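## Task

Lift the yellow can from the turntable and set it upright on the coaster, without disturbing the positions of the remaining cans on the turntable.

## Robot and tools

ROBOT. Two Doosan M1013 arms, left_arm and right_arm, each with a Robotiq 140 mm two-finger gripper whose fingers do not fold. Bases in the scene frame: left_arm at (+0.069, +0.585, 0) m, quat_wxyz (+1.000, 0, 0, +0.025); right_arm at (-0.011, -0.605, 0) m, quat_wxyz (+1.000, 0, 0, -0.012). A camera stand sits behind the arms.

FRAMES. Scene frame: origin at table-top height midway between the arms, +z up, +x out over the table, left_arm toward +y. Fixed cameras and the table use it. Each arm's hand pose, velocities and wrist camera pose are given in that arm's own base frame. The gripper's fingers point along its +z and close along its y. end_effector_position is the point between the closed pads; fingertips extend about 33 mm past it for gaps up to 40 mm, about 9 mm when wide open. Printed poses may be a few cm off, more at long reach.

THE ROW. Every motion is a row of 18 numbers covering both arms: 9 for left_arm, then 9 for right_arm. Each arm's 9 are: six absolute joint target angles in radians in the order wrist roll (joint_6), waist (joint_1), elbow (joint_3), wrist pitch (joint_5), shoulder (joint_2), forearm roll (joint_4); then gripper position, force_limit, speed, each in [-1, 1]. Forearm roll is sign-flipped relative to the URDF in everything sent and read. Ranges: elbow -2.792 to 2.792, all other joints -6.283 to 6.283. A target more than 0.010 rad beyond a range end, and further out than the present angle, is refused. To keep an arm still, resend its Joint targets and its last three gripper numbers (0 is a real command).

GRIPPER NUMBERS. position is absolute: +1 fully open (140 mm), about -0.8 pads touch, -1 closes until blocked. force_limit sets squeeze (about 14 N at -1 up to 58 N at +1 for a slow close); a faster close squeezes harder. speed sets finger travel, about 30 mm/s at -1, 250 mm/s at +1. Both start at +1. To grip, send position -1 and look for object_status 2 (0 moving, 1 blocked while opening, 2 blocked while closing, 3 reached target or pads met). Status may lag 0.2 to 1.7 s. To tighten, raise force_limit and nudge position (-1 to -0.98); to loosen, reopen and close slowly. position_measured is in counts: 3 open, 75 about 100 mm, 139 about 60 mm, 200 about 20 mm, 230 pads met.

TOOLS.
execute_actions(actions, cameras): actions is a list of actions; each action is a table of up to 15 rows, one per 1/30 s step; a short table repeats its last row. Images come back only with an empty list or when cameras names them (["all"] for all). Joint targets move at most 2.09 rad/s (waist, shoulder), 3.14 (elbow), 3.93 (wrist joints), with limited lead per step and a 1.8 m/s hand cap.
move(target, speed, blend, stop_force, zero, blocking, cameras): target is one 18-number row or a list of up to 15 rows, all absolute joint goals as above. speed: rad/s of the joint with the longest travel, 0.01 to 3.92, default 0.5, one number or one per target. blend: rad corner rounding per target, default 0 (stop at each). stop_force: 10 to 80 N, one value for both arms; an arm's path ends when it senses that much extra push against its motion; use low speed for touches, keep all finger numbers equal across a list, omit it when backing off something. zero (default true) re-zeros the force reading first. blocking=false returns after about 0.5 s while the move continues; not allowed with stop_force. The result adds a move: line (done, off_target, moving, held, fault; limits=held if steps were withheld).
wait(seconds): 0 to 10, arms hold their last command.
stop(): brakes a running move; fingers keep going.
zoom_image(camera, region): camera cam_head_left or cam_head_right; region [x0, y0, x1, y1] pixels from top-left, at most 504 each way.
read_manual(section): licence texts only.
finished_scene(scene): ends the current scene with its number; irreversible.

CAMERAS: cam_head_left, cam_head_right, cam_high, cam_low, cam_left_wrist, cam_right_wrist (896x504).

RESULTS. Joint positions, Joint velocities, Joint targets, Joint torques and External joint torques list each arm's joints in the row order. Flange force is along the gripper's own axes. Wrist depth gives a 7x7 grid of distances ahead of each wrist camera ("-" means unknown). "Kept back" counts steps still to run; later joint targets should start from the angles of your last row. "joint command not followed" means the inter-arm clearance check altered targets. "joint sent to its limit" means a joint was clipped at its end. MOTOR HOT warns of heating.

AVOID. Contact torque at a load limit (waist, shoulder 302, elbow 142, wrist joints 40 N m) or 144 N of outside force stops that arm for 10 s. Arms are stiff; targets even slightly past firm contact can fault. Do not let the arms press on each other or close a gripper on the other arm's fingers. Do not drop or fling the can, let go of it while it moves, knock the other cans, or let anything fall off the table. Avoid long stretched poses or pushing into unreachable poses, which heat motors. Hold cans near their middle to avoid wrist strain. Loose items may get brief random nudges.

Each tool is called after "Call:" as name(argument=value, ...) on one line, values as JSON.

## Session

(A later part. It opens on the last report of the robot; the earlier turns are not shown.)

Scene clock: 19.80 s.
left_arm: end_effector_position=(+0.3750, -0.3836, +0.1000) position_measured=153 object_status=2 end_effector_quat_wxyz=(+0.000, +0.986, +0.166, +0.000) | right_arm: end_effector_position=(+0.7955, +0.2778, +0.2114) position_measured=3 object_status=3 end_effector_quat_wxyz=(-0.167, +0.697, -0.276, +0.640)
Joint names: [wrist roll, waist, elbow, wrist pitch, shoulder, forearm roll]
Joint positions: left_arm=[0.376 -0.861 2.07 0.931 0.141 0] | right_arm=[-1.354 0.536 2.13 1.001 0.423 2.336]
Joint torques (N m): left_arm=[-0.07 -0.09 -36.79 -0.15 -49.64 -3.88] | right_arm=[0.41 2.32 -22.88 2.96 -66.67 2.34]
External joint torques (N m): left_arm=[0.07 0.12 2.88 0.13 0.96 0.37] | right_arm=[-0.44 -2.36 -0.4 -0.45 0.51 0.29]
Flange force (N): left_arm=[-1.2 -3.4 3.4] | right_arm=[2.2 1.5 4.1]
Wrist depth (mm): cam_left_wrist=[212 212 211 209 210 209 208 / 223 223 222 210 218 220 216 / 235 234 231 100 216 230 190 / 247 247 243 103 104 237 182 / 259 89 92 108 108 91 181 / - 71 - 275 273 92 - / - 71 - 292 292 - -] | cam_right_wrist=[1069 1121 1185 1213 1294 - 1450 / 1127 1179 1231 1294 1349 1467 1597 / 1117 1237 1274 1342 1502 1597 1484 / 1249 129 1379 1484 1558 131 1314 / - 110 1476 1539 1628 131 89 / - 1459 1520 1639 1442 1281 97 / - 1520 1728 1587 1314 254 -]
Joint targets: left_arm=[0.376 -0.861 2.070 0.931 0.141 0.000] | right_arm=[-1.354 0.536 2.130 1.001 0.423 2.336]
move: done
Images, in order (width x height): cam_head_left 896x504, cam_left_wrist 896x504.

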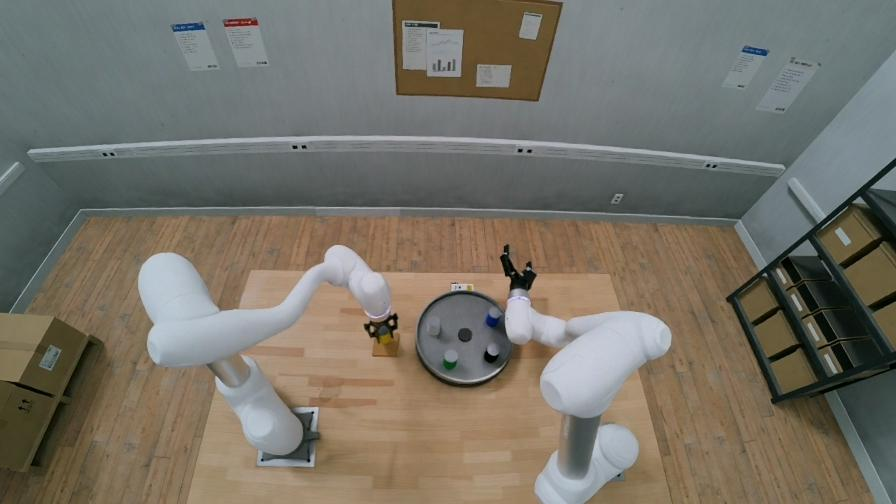

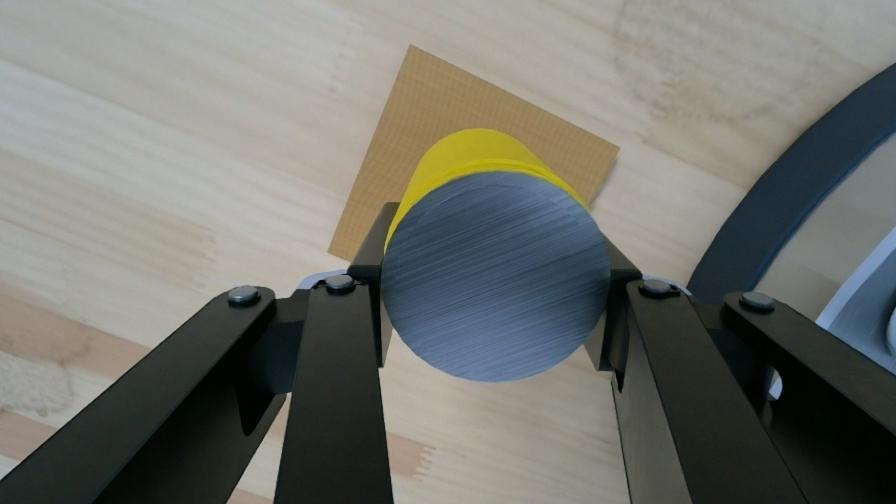

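Call:
move(target=[0.3758, -0.8845, 2.11, 0.8634, 0.1682, 0.0, -1, -0.5, -0.4, -1.354, 0.536, 2.13, 1.001, 0.423, 2.336, 1, 1, 1], speed=0.3, cameras=[])

Call:
move(target=[0.3758, -0.8845, 2.1245, 0.8263, 0.1908, 0.0, -1, -0.5, -0.4, -1.354, 0.536, 2.13, 1.001, 0.423, 2.336, 1, 1, 1], speed=0.04, stop_force=10, cameras=["cam_left_wrist", "cam_low"])

Scene clock: 22.73 s.
left_arm: end_effector_position=(+0.3617, -0.3871, +0.0680) position_measured=153 object_status=2 end_effector_quat_wxyz=(+0.000, +0.988, +0.155, +0.000) | right_arm: end_effector_position=(+0.7955, +0.2778, +0.2114) position_measured=3 object_status=3 end_effector_quat_wxyz=(-0.167, +0.697, -0.276, +0.640)
Joint names: [wrist roll, waist, elbow, wrist pitch, shoulder, forearm roll]
Joint positions: left_arm=[0.376 -0.884 2.11 0.863 0.168 0] | right_arm=[-1.354 0.536 2.13 1.001 0.423 2.336]
Joint torques (N m): left_arm=[-0.06 -0.12 -34.19 -0.17 -50.72 -3.81] | right_arm=[0.47 2.26 -22.52 2.89 -66.86 2.19]
External joint torques (N m): left_arm=[0.06 0.06 2 0.14 1.26 0.48] | right_arm=[-0.5 -2.25 -0.86 -0.38 0.44 0.46]
Flange force (N): left_arm=[-0.5 -1.6 2.9] | right_arm=[2.1 1.0 4.7]
Wrist depth (mm): cam_left_wrist=[184 183 183 174 181 180 180 / 192 192 190 178 181 189 187 / 203 202 198 99 185 199 183 / 214 213 208 103 104 210 161 / 224 89 92 108 108 91 150 / - 71 - 238 237 92 - / - 71 - 252 252 - -] | cam_right_wrist=[1065 1102 1174 1231 1307 1307 1493 / 1121 1174 1225 1301 1386 - 1567 / 1190 1243 1342 1357 1450 - 1520 / 1219 129 1349 1450 1558 131 1328 / - 110 1418 1618 1577 130 88 / - 1418 1484 1628 1511 1274 98 / - 1493 1842 1587 1349 255 -]
Joint targets: left_arm=[0.376 -0.884 2.110 0.863 0.168 0.000] | right_arm=[-1.354 0.536 2.130 1.001 0.423 2.336]
move: done
No camera images: "cameras" was empty.

Scene clock: 23.53 s.
left_arm: end_effector_position=(+0.3618, -0.3872, +0.0633) position_measured=153 object_status=2 end_effector_quat_wxyz=(+0.000, +0.988, +0.155, +0.000) | right_arm: end_effector_position=(+0.7955, +0.2778, +0.2114) position_measured=3 object_status=3 end_effector_quat_wxyz=(-0.167, +0.697, -0.276, +0.640)
Joint names: [wrist roll, waist, elbow, wrist pitch, shoulder, forearm roll]
Joint positions: left_arm=[0.376 -0.885 2.114 0.854 0.174 0] | right_arm=[-1.354 0.536 2.13 1.001 0.423 2.336]
Joint torques (N m): left_arm=[0.01 -1.36 -23.42 -2.17 -32.48 -3.07] | right_arm=[0.39 2.18 -22.55 3 -66.87 2.35]
External joint torques (N m): left_arm=[-0.01 1.3 -8.4 2.15 -17.42 -0.22] | right_arm=[-0.42 -2.14 -0.75 -0.49 0.48 0.29]
Flange force (N): left_arm=[-1.6 -9.0 -32.9] | right_arm=[2.0 0.8 4.4]
Wrist depth (mm): cam_left_wrist=[179 179 179 170 177 177 176 / 188 188 186 174 177 185 183 / 198 198 194 103 180 194 183 / 209 208 204 103 104 205 166 / 219 89 92 108 108 91 150 / - 71 - 232 231 92 - / - 71 - 247 245 - -] | cam_right_wrist=[1074 1117 1158 1225 1281 1371 1682 / 1112 1179 1213 1274 1281 1467 1394 / 1158 1219 1294 1335 1426 1558 1493 / - 125 1364 1434 1618 130 1314 / - 110 1196 1467 1607 122 89 / - 1371 - 1607 1520 1281 97 / - - 1660 1618 1294 254 -]
Joint targets: left_arm=[0.376 -0.884 2.114 0.854 0.174 0.000] | right_arm=[-1.354 0.536 2.130 1.001 0.423 2.336]
move: contact (left_arm); left_arm: the wrist pitch is farthest, 0.027 rad from its target
Images, in order (width x height): cam_low 896x504, cam_left_wrist 896x504.

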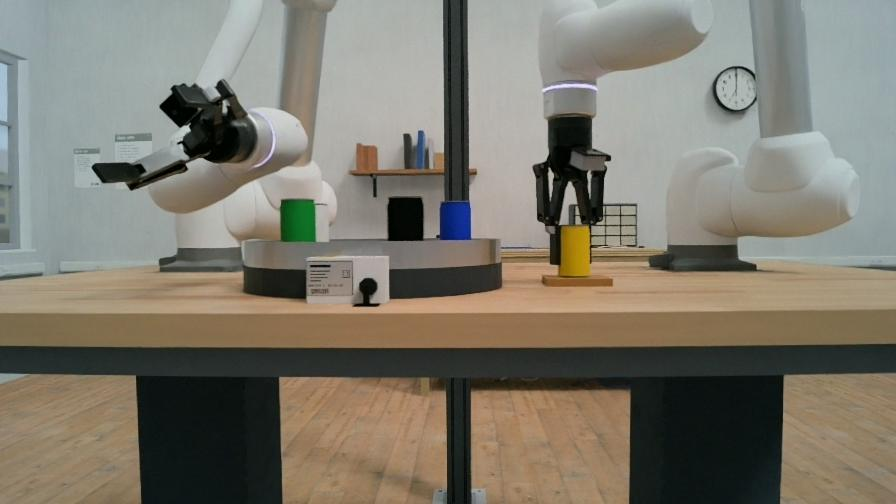

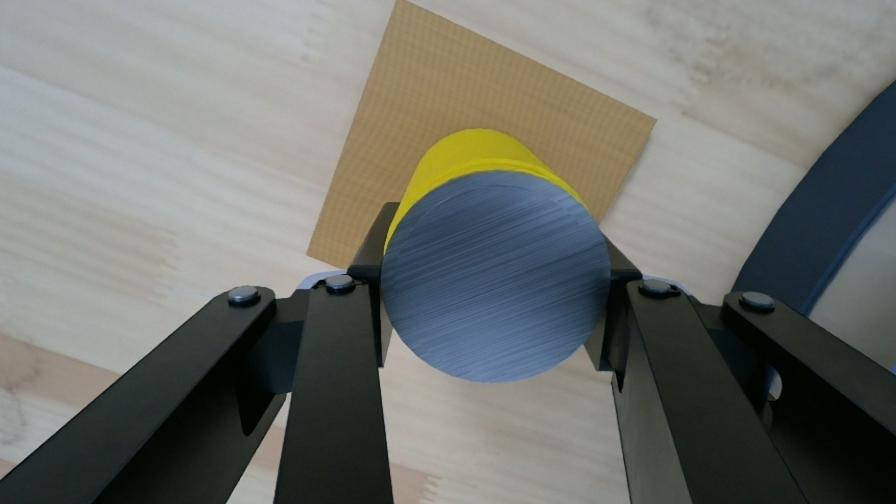

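Call:
move(target=[[0.3758, -0.8845, 2.114, 0.854, 0.174, 0.0, 0.2, -0.5, -0.5, -1.354, 0.536, 2.13, 1.001, 0.423, 2.336, 1, 1, 1], [0.3758, -0.8845, 2.0818, 0.9289, 0.1309, 0.0, 0.2, -0.5, -0.5, -1.354, 0.536, 2.13, 1.001, 0.423, 2.336, 1, 1, 1], [0.3758, -0.8845, 1.999, 1.089, 0.0537, 0.0, 0.2, -0.5, -0.5, -1.354, 0.536, 2.13, 1.001, 0.423, 2.336, 1, 1, 1]], speed=0.6, blend=[0, 0.02, 0], cameras=["cam_left_wrist", "cam_low", "cam_head_left"])

Scene clock: 25.47 s.
left_arm: end_effector_position=(+0.3616, -0.3870, +0.1800) position_measured=104 object_status=3 end_effector_quat_wxyz=(+0.000, +0.988, +0.155, +0.000) | right_arm: end_effector_position=(+0.7955, +0.2778, +0.2114) position_measured=3 object_status=3 end_effector_quat_wxyz=(-0.167, +0.697, -0.276, +0.640)
Joint names: [wrist roll, waist, elbow, wrist pitch, shoulder, forearm roll]
Joint positions: left_arm=[0.376 -0.885 1.999 1.089 0.054 0] | right_arm=[-1.354 0.536 2.13 1.001 0.423 2.336]
Joint torques (N m): left_arm=[-0.04 0.26 -39.55 -0.17 -42.81 -4.31] | right_arm=[0.48 1.81 -22.69 2.97 -66.96 2.36]
External joint torques (N m): left_arm=[0.04 -0.27 2.03 0.14 -0.31 0.42] | right_arm=[-0.51 -1.88 -0.6 -0.45 0.39 0.28]
Flange force (N): left_arm=[-2.1 -3.3 1.8] | right_arm=[2.0 0.5 3.8]
Wrist depth (mm): cam_left_wrist=[285 284 283 280 281 280 244 / 299 298 298 284 289 289 241 / 315 313 312 214 308 262 256 / 331 330 131 327 320 265 269 / - 84 132 348 346 105 89 / - 76 371 366 368 73 72 / - - 392 390 392 - -] | cam_right_wrist=[1074 1102 1179 1231 1294 1379 1450 / 1117 1158 1249 1294 1364 1402 1529 / 1179 1255 1307 1342 1493 1529 1484 / 1225 128 1349 1476 1777 130 1314 / - 110 1426 - 1829 123 89 / - 1418 1467 1467 1493 1268 97 / - 1577 1682 1587 1342 254 -]
Joint targets: left_arm=[0.376 -0.884 1.999 1.089 0.054 0.000] | right_arm=[-1.354 0.536 2.130 1.001 0.423 2.336]
move: done
Images, in order (width x height): cam_head_left 896x504, cam_low 896x504, cam_left_wrist 896x504.

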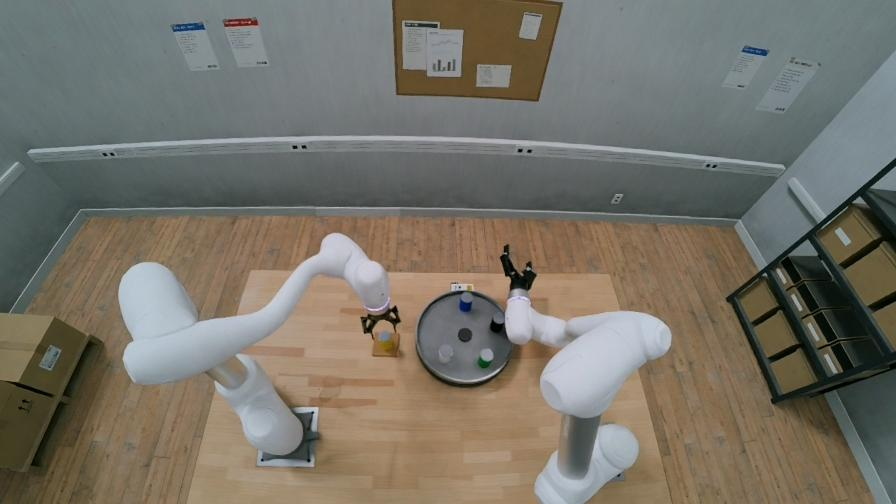

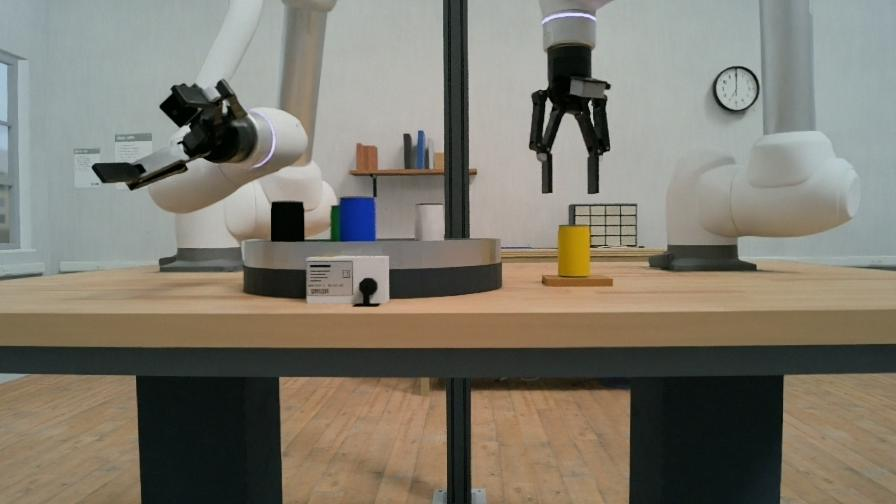

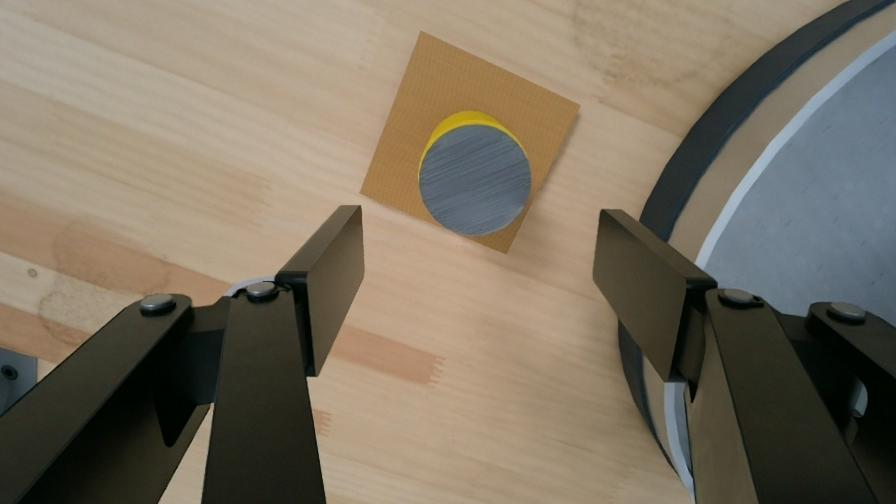

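Call:
finished_scene(scene=2)

The scene is finished: the task was done.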